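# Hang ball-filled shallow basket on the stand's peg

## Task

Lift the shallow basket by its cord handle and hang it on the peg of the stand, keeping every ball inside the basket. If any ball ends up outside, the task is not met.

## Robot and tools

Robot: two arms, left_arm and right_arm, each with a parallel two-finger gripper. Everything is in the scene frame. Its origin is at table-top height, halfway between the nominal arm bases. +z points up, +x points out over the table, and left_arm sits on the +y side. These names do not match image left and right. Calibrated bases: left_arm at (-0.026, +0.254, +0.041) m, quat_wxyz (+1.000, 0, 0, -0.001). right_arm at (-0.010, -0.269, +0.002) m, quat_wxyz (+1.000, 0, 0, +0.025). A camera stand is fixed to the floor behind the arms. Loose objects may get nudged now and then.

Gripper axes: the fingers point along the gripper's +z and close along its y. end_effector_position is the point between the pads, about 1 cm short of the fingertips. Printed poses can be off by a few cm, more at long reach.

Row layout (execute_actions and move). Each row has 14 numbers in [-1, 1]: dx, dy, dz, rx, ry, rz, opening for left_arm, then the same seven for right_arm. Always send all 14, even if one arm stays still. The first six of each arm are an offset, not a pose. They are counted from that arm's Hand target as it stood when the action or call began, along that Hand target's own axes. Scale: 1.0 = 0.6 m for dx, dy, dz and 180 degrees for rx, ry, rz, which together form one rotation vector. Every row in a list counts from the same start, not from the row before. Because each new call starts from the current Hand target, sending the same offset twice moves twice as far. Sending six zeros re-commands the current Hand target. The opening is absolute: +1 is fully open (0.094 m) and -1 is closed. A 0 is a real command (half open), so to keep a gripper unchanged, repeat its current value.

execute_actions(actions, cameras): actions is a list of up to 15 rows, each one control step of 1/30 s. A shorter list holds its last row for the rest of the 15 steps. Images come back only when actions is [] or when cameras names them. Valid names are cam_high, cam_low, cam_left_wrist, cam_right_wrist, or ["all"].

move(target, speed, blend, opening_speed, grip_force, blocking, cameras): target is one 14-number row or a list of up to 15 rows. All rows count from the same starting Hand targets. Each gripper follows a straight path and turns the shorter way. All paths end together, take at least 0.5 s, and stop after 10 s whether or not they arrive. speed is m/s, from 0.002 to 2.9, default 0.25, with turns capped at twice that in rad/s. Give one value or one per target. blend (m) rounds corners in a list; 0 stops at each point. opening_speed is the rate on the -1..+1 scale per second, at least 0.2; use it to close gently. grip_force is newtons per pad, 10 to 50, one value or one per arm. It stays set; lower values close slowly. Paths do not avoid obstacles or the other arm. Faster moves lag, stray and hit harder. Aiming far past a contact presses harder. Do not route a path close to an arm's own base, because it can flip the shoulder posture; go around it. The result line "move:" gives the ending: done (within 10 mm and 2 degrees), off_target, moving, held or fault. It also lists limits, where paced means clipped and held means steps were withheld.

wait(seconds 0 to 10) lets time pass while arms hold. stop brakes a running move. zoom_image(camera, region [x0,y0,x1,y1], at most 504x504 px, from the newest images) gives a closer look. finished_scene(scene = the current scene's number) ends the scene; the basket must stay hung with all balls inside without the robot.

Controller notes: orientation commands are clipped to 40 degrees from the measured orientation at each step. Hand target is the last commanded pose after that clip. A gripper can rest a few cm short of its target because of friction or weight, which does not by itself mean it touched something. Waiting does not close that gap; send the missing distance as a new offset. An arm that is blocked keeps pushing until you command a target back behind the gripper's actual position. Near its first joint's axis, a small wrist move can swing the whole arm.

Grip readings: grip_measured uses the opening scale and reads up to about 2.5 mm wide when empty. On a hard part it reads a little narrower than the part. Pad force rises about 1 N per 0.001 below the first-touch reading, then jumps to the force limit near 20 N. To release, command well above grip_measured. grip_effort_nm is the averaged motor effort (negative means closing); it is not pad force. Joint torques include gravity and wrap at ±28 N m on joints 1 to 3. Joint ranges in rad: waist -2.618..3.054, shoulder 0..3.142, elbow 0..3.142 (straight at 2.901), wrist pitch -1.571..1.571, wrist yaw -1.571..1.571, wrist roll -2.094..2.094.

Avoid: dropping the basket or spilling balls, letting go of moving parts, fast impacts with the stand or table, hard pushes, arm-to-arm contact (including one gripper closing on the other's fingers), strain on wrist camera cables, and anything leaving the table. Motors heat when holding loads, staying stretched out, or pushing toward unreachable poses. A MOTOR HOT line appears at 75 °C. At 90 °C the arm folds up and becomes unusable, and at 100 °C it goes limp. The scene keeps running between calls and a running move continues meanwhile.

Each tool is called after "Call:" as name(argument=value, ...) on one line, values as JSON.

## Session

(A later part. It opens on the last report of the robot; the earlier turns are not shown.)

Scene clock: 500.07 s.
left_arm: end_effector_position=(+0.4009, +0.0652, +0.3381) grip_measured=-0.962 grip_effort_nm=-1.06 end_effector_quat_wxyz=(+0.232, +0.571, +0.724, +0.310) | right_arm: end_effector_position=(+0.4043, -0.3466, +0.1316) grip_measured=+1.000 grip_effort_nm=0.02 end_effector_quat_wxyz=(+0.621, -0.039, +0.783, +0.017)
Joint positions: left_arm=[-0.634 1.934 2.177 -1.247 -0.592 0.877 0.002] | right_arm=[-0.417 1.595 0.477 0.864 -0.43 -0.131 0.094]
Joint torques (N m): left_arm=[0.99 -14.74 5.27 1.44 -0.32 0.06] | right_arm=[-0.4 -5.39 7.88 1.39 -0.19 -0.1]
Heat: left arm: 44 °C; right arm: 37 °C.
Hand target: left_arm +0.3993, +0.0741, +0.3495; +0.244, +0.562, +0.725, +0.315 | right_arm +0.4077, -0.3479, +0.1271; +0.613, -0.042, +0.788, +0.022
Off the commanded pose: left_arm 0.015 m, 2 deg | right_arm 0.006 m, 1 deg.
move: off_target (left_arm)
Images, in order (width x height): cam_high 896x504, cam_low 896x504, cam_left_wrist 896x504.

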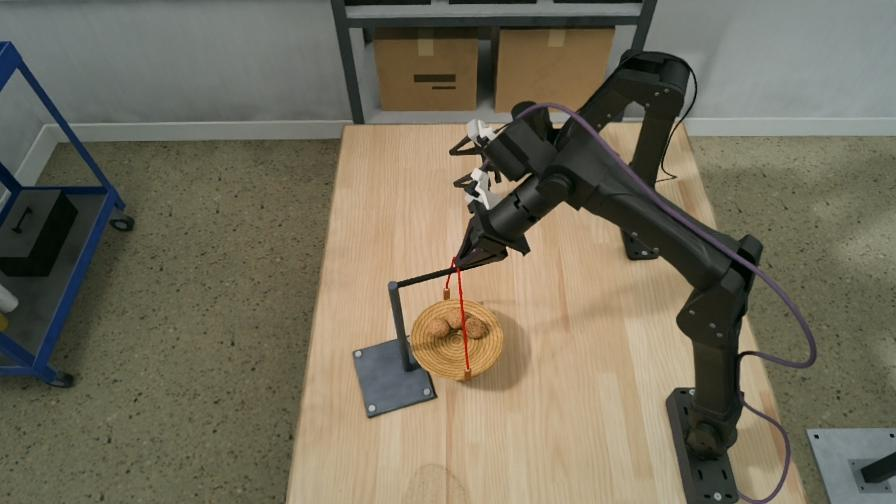

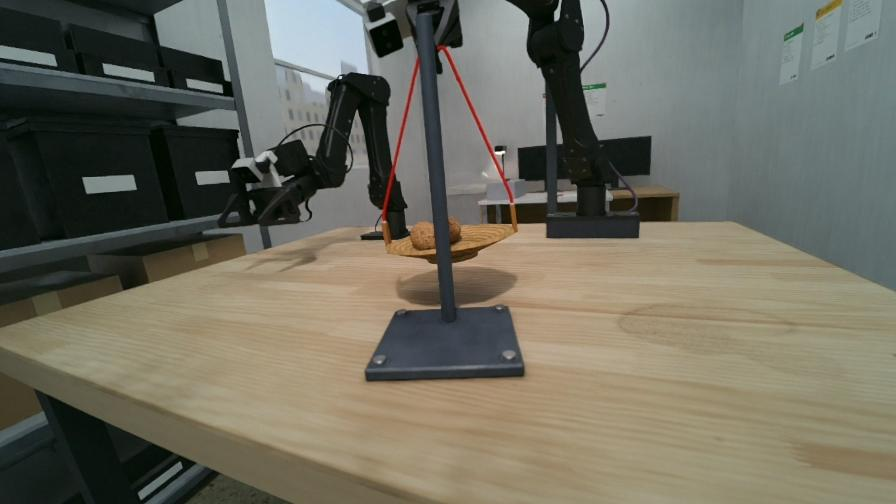

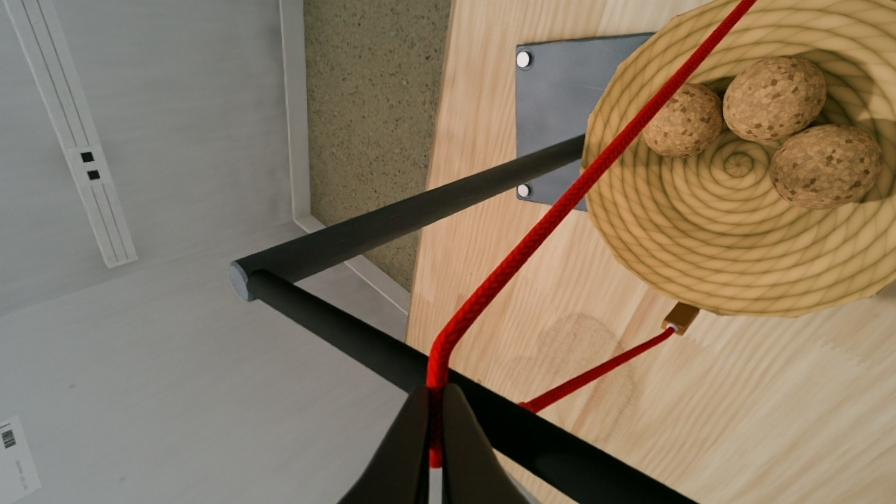

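Call:
move(target=[0.0,0.024,-0.022,0,0,0,-1.0,0,0,0,0,0,0,1.0], cameras=["cam_high","cam_low","cam_left_wrist"], speed=0.04)

Call:
zoom_image(camera="cam_low", region=[400, 0, 500, 110])

Call:
zoom_image(camera="cam_high", region=[410, 220, 510, 320])

Scene clock: 508.67 s.
left_arm: end_effector_position=(+0.3936, +0.0726, +0.3695) grip_measured=-0.962 grip_effort_nm=-1.06 end_effector_quat_wxyz=(+0.248, +0.564, +0.724, +0.309) | right_arm: end_effector_position=(+0.4043, -0.3466, +0.1316) grip_measured=+1.000 grip_effort_nm=0.02 end_effector_quat_wxyz=(+0.621, -0.039, +0.783, +0.017)
Joint positions: left_arm=[-0.628 1.934 2.305 -1.339 -0.586 0.881 0.002] | right_arm=[-0.417 1.595 0.477 0.864 -0.43 -0.131 0.094]
Joint torques (N m): left_arm=[0.58 -8.44 9.01 1.27 -0.34 0.05] | right_arm=[-0.36 -5.38 7.9 1.38 -0.2 -0.1]
Heat: left arm: 45 °C; right arm: 37 °C.
Hand target: left_arm +0.3995, +0.0741, +0.3690; +0.244, +0.562, +0.725, +0.315 | right_arm +0.4077, -0.3479, +0.1271; +0.613, -0.042, +0.788, +0.022
Off the commanded pose: left_arm 0.006 m, 1 deg | right_arm 0.006 m, 1 deg.
move: done
Images, in order (width x height): cam_high 896x504, cam_low 896x504, cam_left_wrist 896x504.

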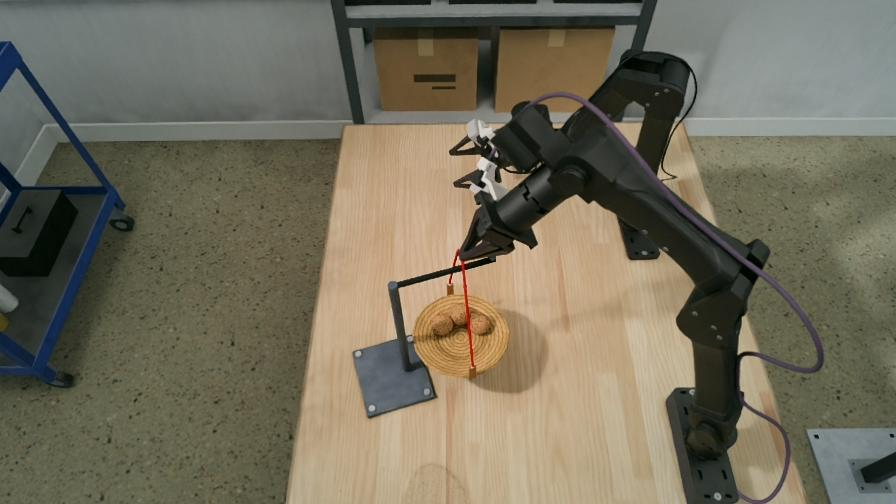

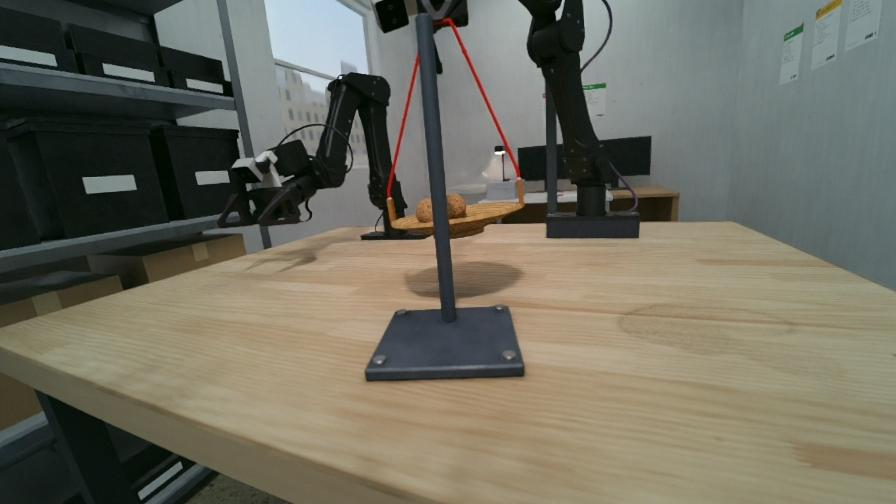

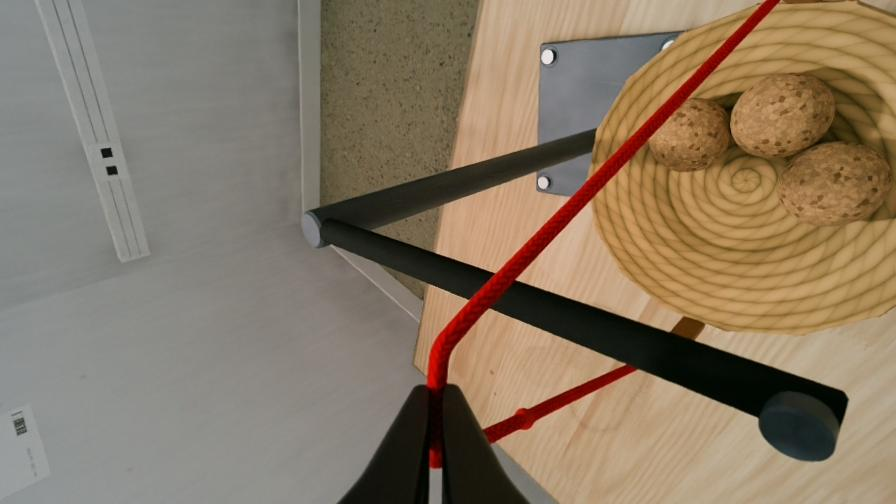

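Scaled by 4.582 from the camera's 896x504 image, which has a finer 1280x720 frame.

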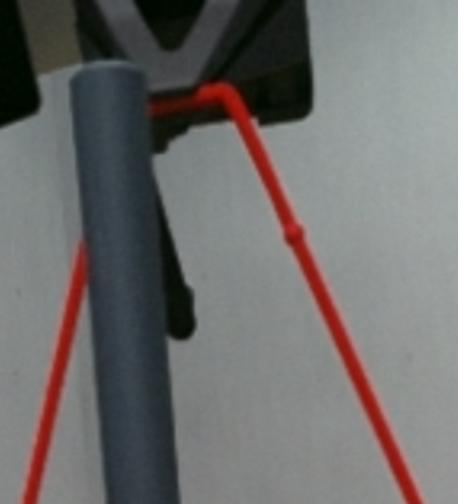

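Scaled by 5.040 from the camera's 896x504 image, which has a finer 1280x720 frame.

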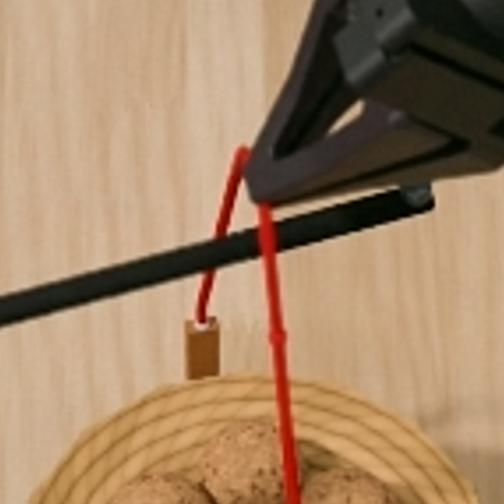

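Call:
move(target=[0.0125,-0.032,0.027,0.04,0,0,-1.0,0,0,0,0,0,0,1.0], cameras=["cam_high","cam_low","cam_left_wrist"], speed=0.04)

Call:
zoom_image(camera="cam_low", region=[400, 0, 500, 110])

Call:
zoom_image(camera="cam_high", region=[410, 220, 510, 320])

Call:
zoom_image(camera="cam_left_wrist", region=[300, 300, 600, 504])

Scene clock: 522.87 s.
left_arm: end_effector_position=(+0.3914, +0.0794, +0.3441) grip_measured=-0.962 grip_effort_nm=-1.06 end_effector_quat_wxyz=(+0.210, +0.583, +0.739, +0.267) | right_arm: end_effector_position=(+0.4043, -0.3466, +0.1316) grip_measured=+1.000 grip_effort_nm=0.02 end_effector_quat_wxyz=(+0.621, -0.039, +0.783, +0.017)
Joint positions: left_arm=[-0.583 1.968 2.322 -1.411 -0.486 0.881 0.002] | right_arm=[-0.417 1.595 0.477 0.864 -0.43 -0.131 0.094]
Joint torques (N m): left_arm=[0.58 -8.87 9.11 1.08 -0.26 -0.1] | right_arm=[-0.39 -5.41 7.9 1.39 -0.2 -0.1]
Heat: left arm: 46 °C; right arm: 37 °C.
Hand target: left_arm +0.3964, +0.0811, +0.3438; +0.208, +0.576, +0.744, +0.269 | right_arm +0.4077, -0.3479, +0.1271; +0.613, -0.042, +0.788, +0.022
Off the commanded pose: left_arm 0.005 m, 1 deg | right_arm 0.006 m, 1 deg.
move: done
Images, in order (width x height): cam_high 896x504, cam_low 896x504, cam_left_wrist 896x504.

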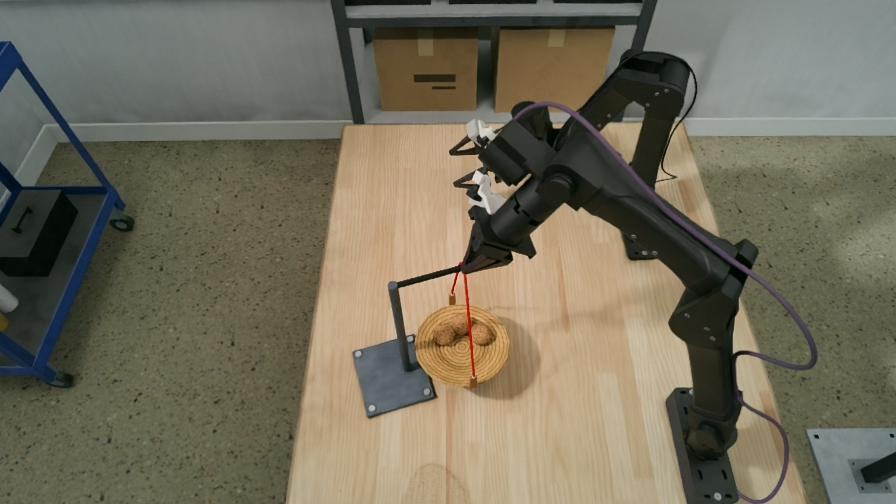

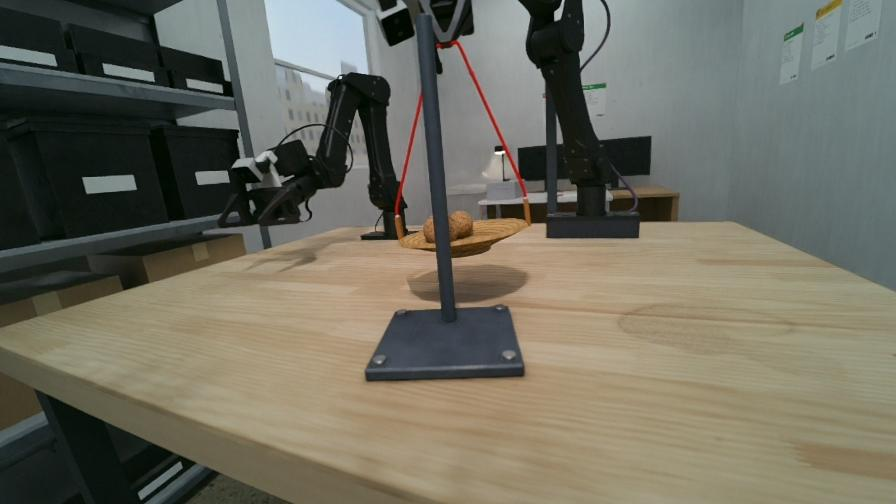

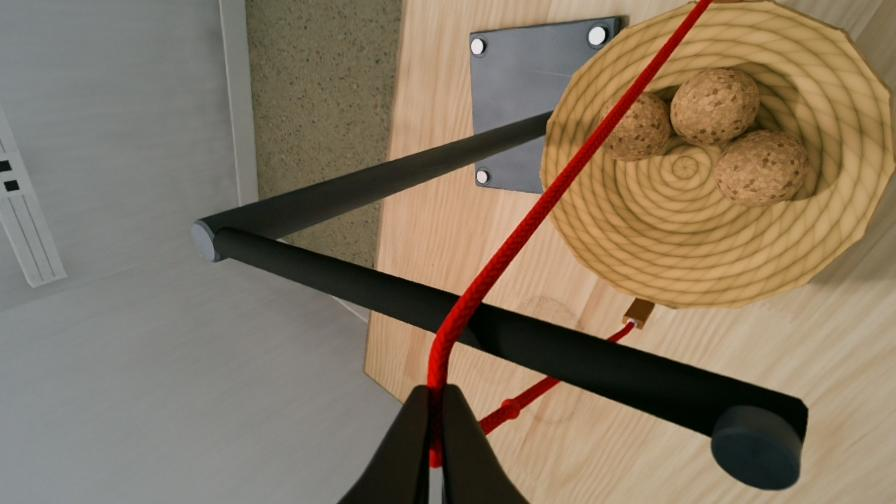

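Scaled by 4.582 from the camera's 896x504 image, which has a finer 1280x720 frame.

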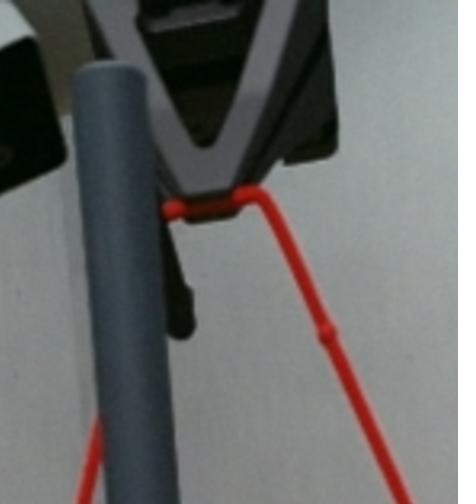

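Scaled by 5.040 from the camera's 896x504 image, which has a finer 1280x720 frame.

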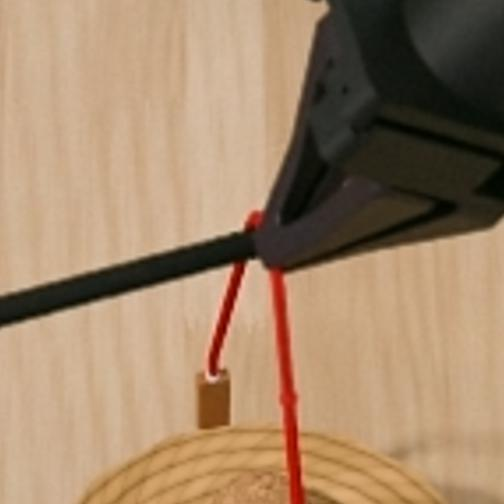

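Scaled by 1.680 from the camera's 896x504 image, which has a finer 1280x720 frame.

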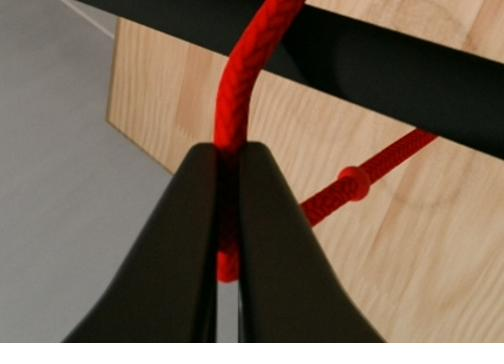

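Call:
move(target=[-0.005,-0.0115,0.0115,0,0,0,-1.0,0,0,0,0,0,0,1.0], cameras=["cam_high","cam_low","cam_left_wrist"], speed=0.03)

Call:
zoom_image(camera="cam_low", region=[400, 0, 500, 110])

Call:
zoom_image(camera="cam_high", region=[410, 220, 510, 320])

Call:
zoom_image(camera="cam_left_wrist", region=[300, 300, 600, 504])

Scene clock: 551.30 s.
left_arm: end_effector_position=(+0.3933, +0.0780, +0.3370) grip_measured=-0.962 grip_effort_nm=-1.06 end_effector_quat_wxyz=(+0.207, +0.581, +0.741, +0.265) | right_arm: end_effector_position=(+0.4043, -0.3466, +0.1316) grip_measured=+1.000 grip_effort_nm=0.02 end_effector_quat_wxyz=(+0.621, -0.039, +0.783, +0.017)
Joint positions: left_arm=[-0.583 1.968 2.293 -1.391 -0.485 0.873 0.002] | right_arm=[-0.417 1.595 0.477 0.864 -0.43 -0.131 0.094]
Joint torques (N m): left_arm=[0.02 -10.91 5.22 1.4 -0.32 -0.1] | right_arm=[-0.42 -5.42 7.88 1.39 -0.2 -0.1]
Heat: left arm: 47 °C; right arm: 37 °C.
Hand target: left_arm +0.3963, +0.0779, +0.3341; +0.208, +0.576, +0.744, +0.269 | right_arm +0.4077, -0.3479, +0.1271; +0.613, -0.042, +0.788, +0.022
Off the commanded pose: left_arm 0.004 m, 1 deg | right_arm 0.006 m, 1 deg.
move: done
Images, in order (width x height): cam_high 896x504, cam_low 896x504, cam_left_wrist 896x504.

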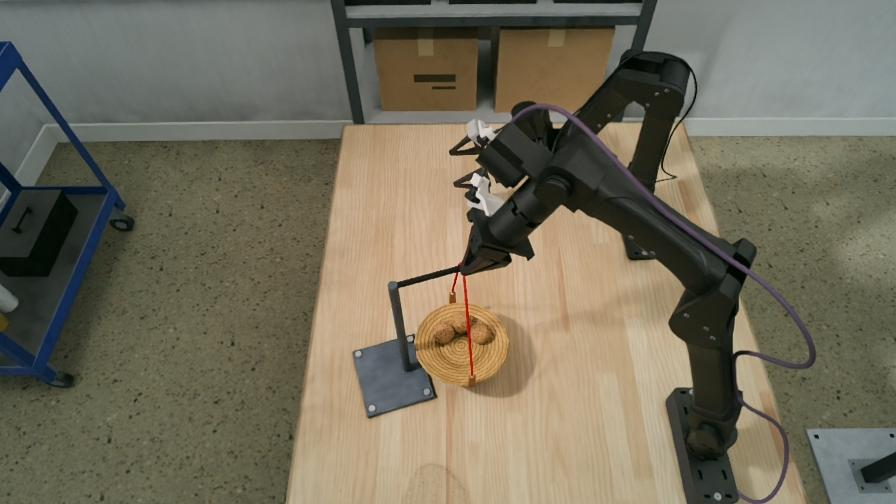

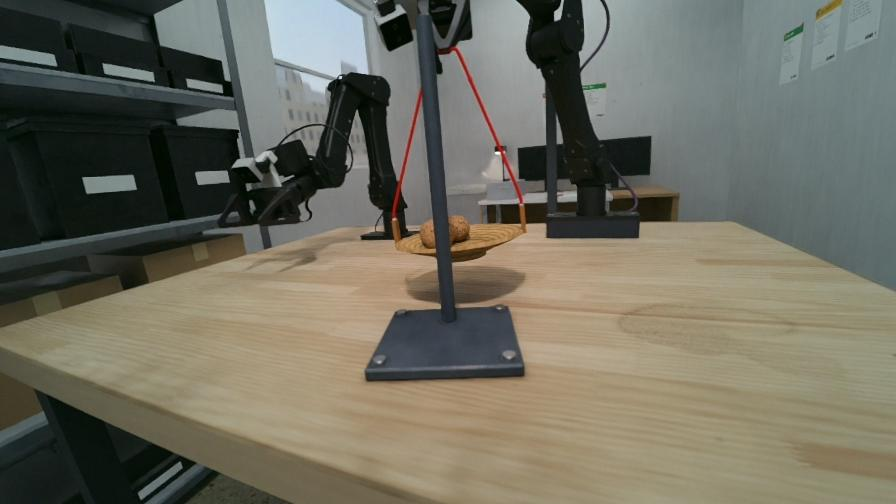

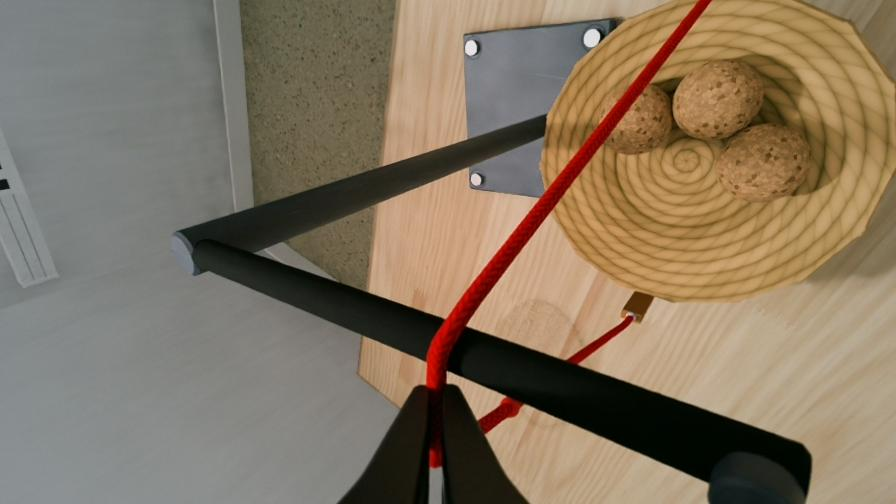

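Scaled by 4.582 from the camera's 896x504 image, which has a finer 1280x720 frame.

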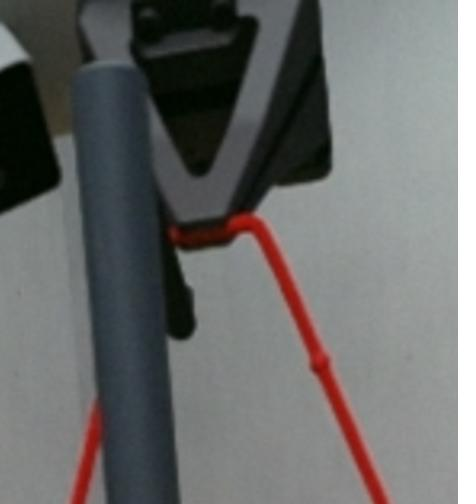

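Scaled by 5.040 from the camera's 896x504 image, which has a finer 1280x720 frame.

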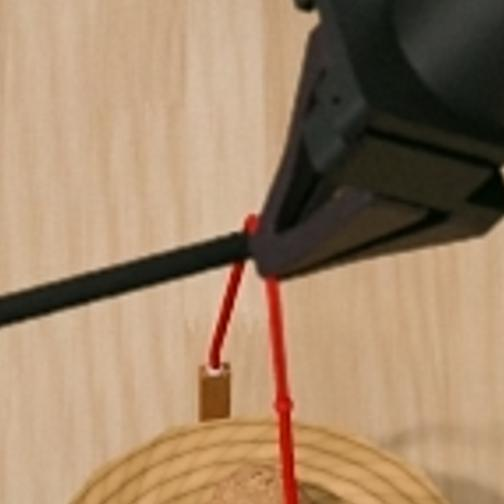

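Scaled by 1.680 from the camera's 896x504 image, which has a finer 1280x720 frame.

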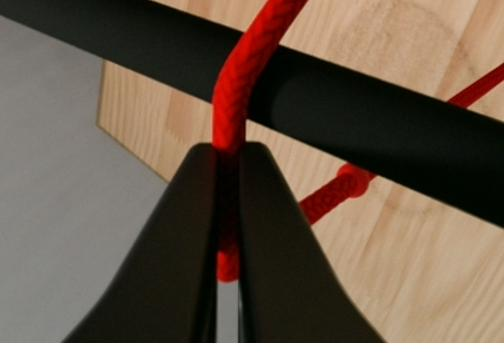

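Call:
move(target=[0,0,0,0,0,0,-0.75,0,0,0,0,0,0,1.0], cameras=["cam_high","cam_low","cam_left_wrist"], opening_speed=0.2)

Call:
zoom_image(camera="cam_low", region=[380, 0, 540, 280])

Call:
zoom_image(camera="cam_high", region=[410, 220, 510, 320])

Call:
zoom_image(camera="cam_left_wrist", region=[300, 300, 600, 504])

Scene clock: 567.40 s.
left_arm: end_effector_position=(+0.3947, +0.0772, +0.3380) grip_measured=-0.752 grip_effort_nm=0.10 end_effector_quat_wxyz=(+0.211, +0.580, +0.741, +0.266) | right_arm: end_effector_position=(+0.4043, -0.3466, +0.1316) grip_measured=+1.000 grip_effort_nm=0.02 end_effector_quat_wxyz=(+0.621, -0.039, +0.783, +0.017)
Joint positions: left_arm=[-0.583 1.968 2.293 -1.382 -0.486 0.873 0.012] | right_arm=[-0.417 1.595 0.477 0.864 -0.43 -0.131 0.094]
Joint torques (N m): left_arm=[0.02 -10.95 5.22 1.32 -0.3 -0.1] | right_arm=[-0.42 -5.37 7.9 1.4 -0.19 -0.11]
Heat: left arm: 45 °C; right arm: 37 °C.
Hand target: left_arm +0.3963, +0.0779, +0.3341; +0.208, +0.576, +0.744, +0.269 | right_arm +0.4077, -0.3479, +0.1271; +0.613, -0.042, +0.788, +0.022
Off the commanded pose: left_arm 0.004 m, 1 deg | right_arm 0.006 m, 1 deg.
move: done
Images, in order (width x height): cam_high 896x504, cam_low 896x504, cam_left_wrist 896x504.

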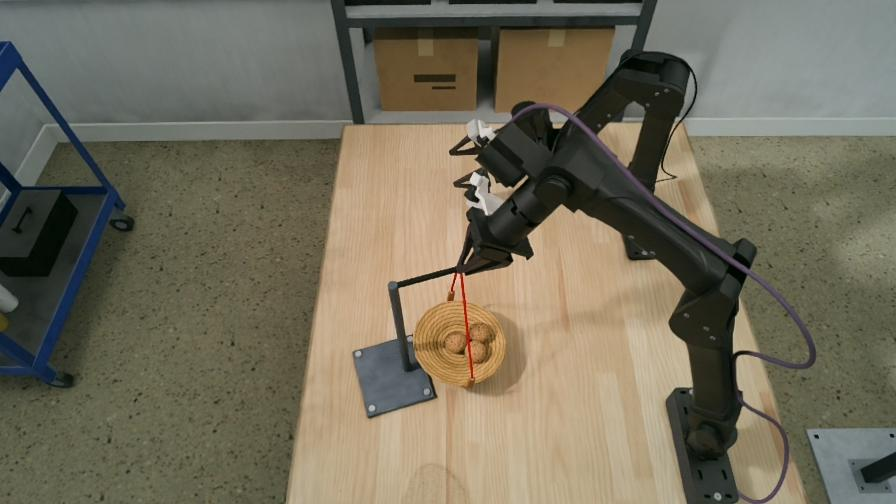

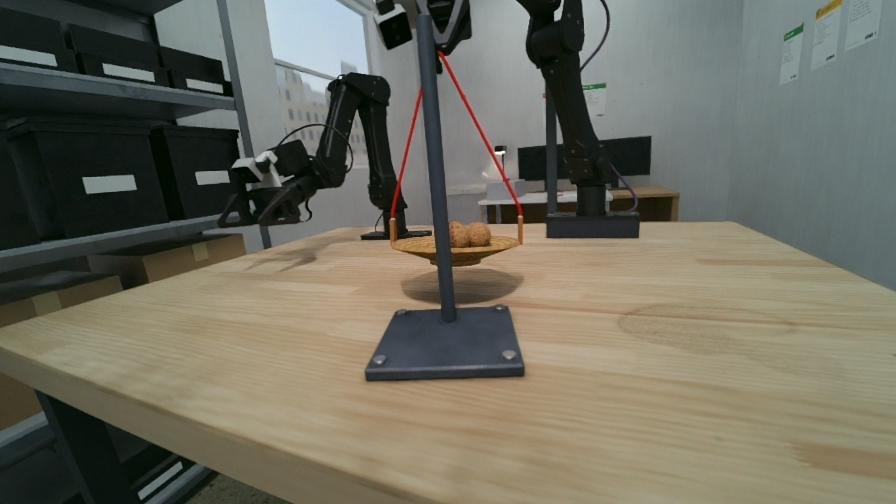

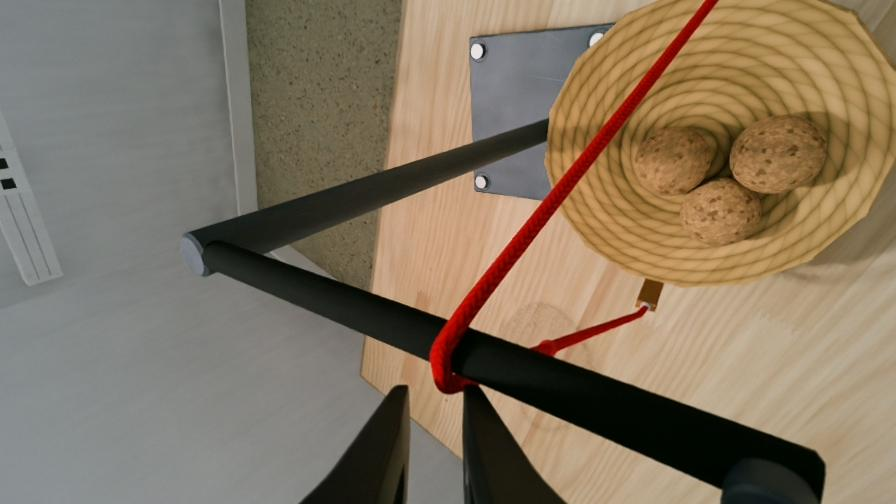

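Scaled by 1.800 from the camera's 896x504 image, which has a finer 1280x720 frame.

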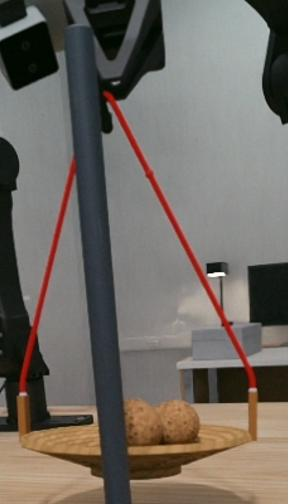

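Scaled by 5.040 from the camera's 896x504 image, which has a finer 1280x720 frame.

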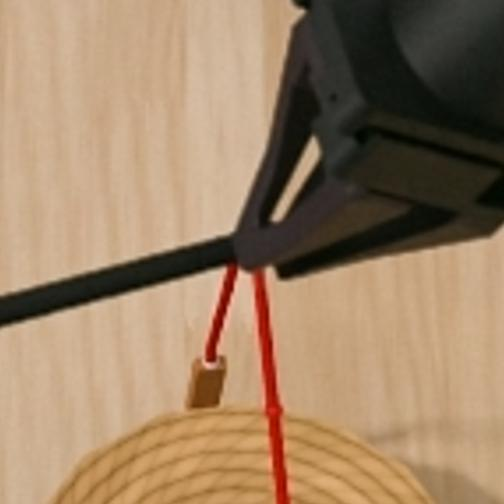

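Scaled by 1.680 from the camera's 896x504 image, which has a finer 1280x720 frame.

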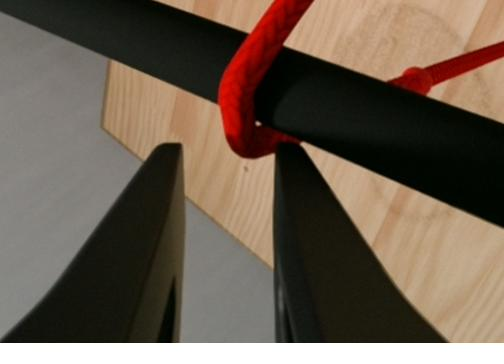

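Call:
move(target=[[0,0,-0.05,0,0,0,-0.75,0,0,0,0,0,0,1.0],[0,0,-0.2,0,0,0,-0.75,0,0,0,0,0,0,1.0]], cameras=["all"], speed=[0.04,0.1], blend=0.01)

Call:
zoom_image(camera="cam_low", region=[380, 0, 540, 280])

Call:
zoom_image(camera="cam_high", region=[380, 220, 540, 400])

Scene clock: 578.63 s.
left_arm: end_effector_position=(+0.3293, +0.0518, +0.4216) grip_measured=-0.752 grip_effort_nm=0.10 end_effector_quat_wxyz=(+0.294, +0.579, +0.708, +0.280) | right_arm: end_effector_position=(+0.4043, -0.3466, +0.1316) grip_measured=+1.000 grip_effort_nm=0.02 end_effector_quat_wxyz=(+0.621, -0.039, +0.783, +0.017)
Joint positions: left_arm=[-0.764 1.86 2.454 -1.53 -0.586 0.802 0.012] | right_arm=[-0.417 1.595 0.477 0.864 -0.43 -0.131 0.094]
Joint torques (N m): left_arm=[-0.29 -10.81 5.22 1.09 -0.33 -0.11] | right_arm=[-0.39 -5.37 7.88 1.4 -0.21 -0.11]
Heat: left arm: 45 °C; right arm: 36 °C.
Hand target: left_arm +0.3220, +0.0587, +0.4264; +0.208, +0.576, +0.744, +0.269 | right_arm +0.4077, -0.3479, +0.1271; +0.613, -0.042, +0.788, +0.022
Off the commanded pose: left_arm 0.011 m, 11 deg | right_arm 0.006 m, 1 deg.
joint sent to its limit (left arm) — joint 4 (wrist pitch), lower limit. The joint targets are off in orientation, not in position.
move: off_target (left_arm)

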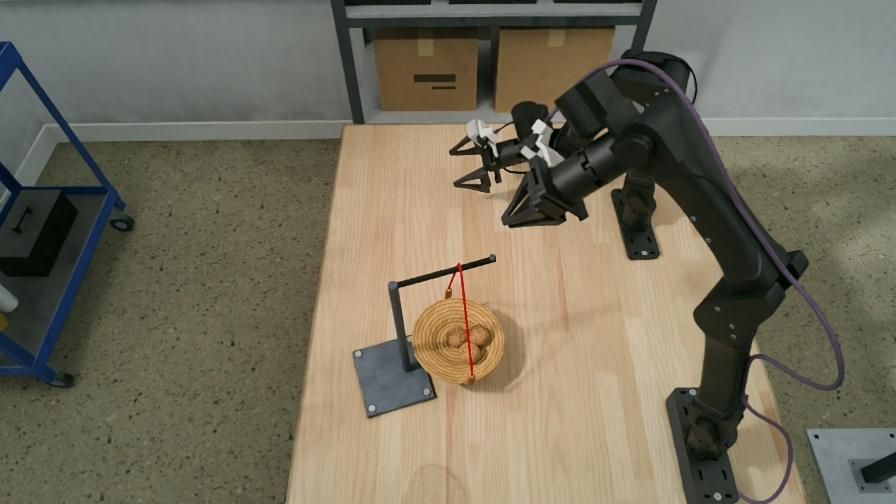

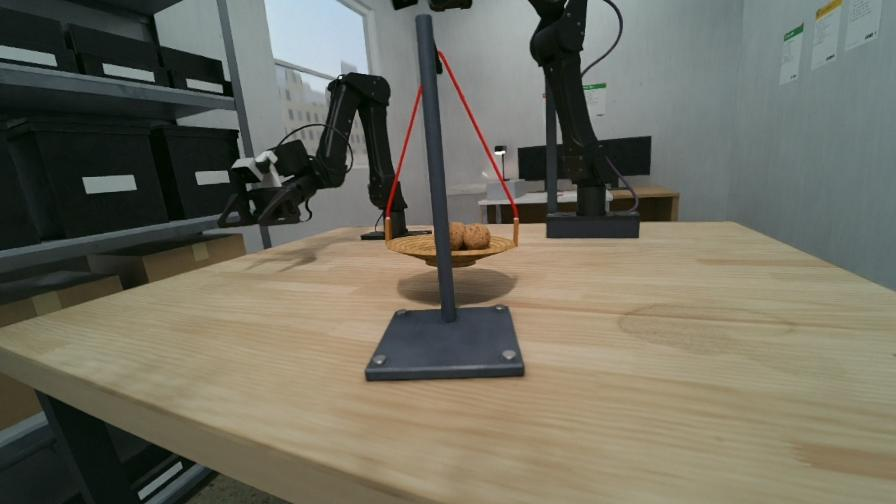

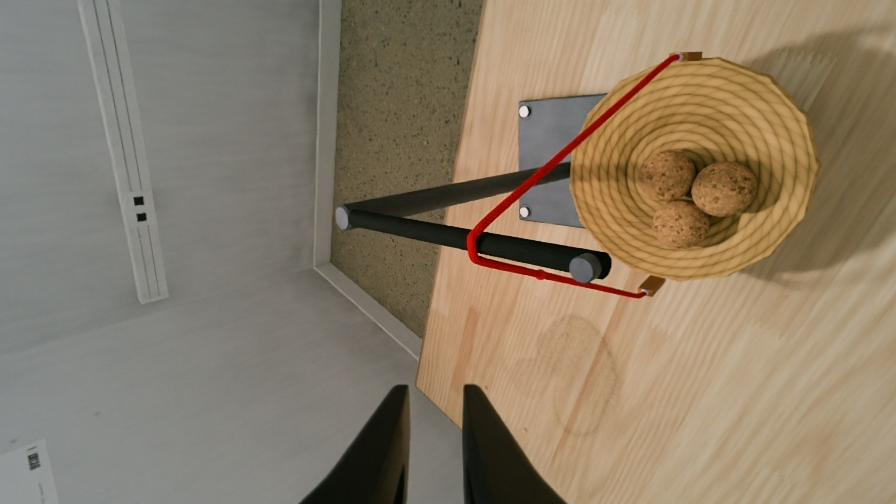

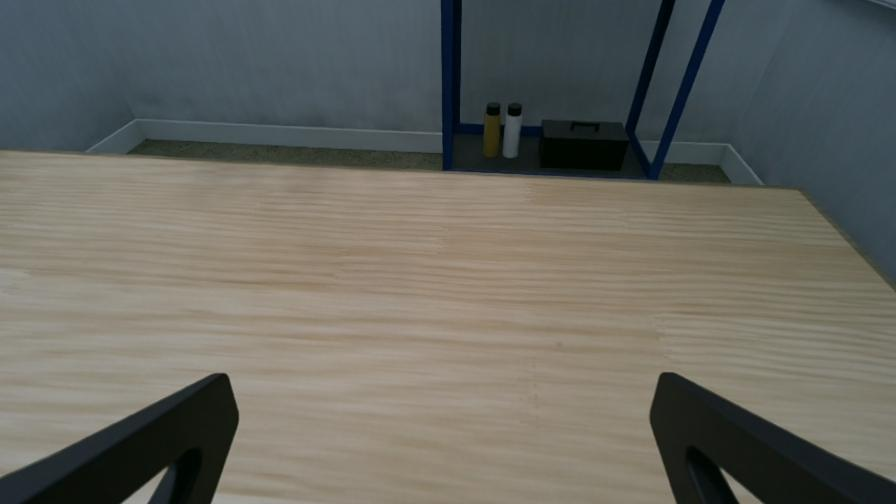

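Scaled by 1.800 from the camera's 896x504 image, which has a finer 1280x720 frame.

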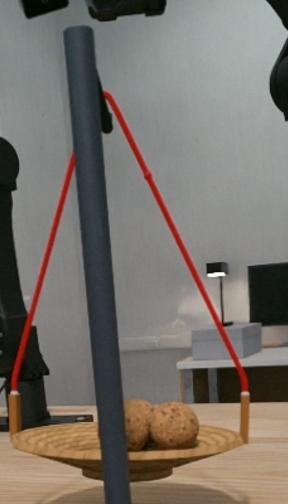

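Scaled by 2.800 from the camera's 896x504 image, which has a finer 1280x720 frame.

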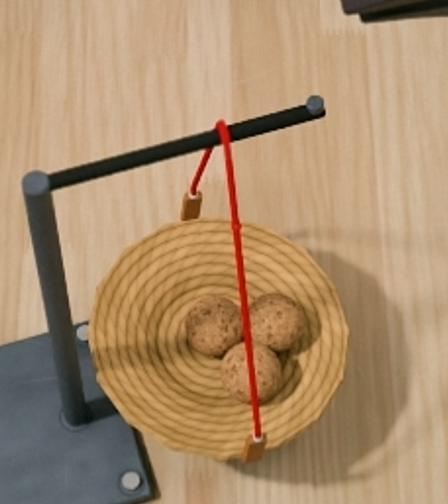

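Call:
finished_scene(scene=1)

The scene is finished: the task was done.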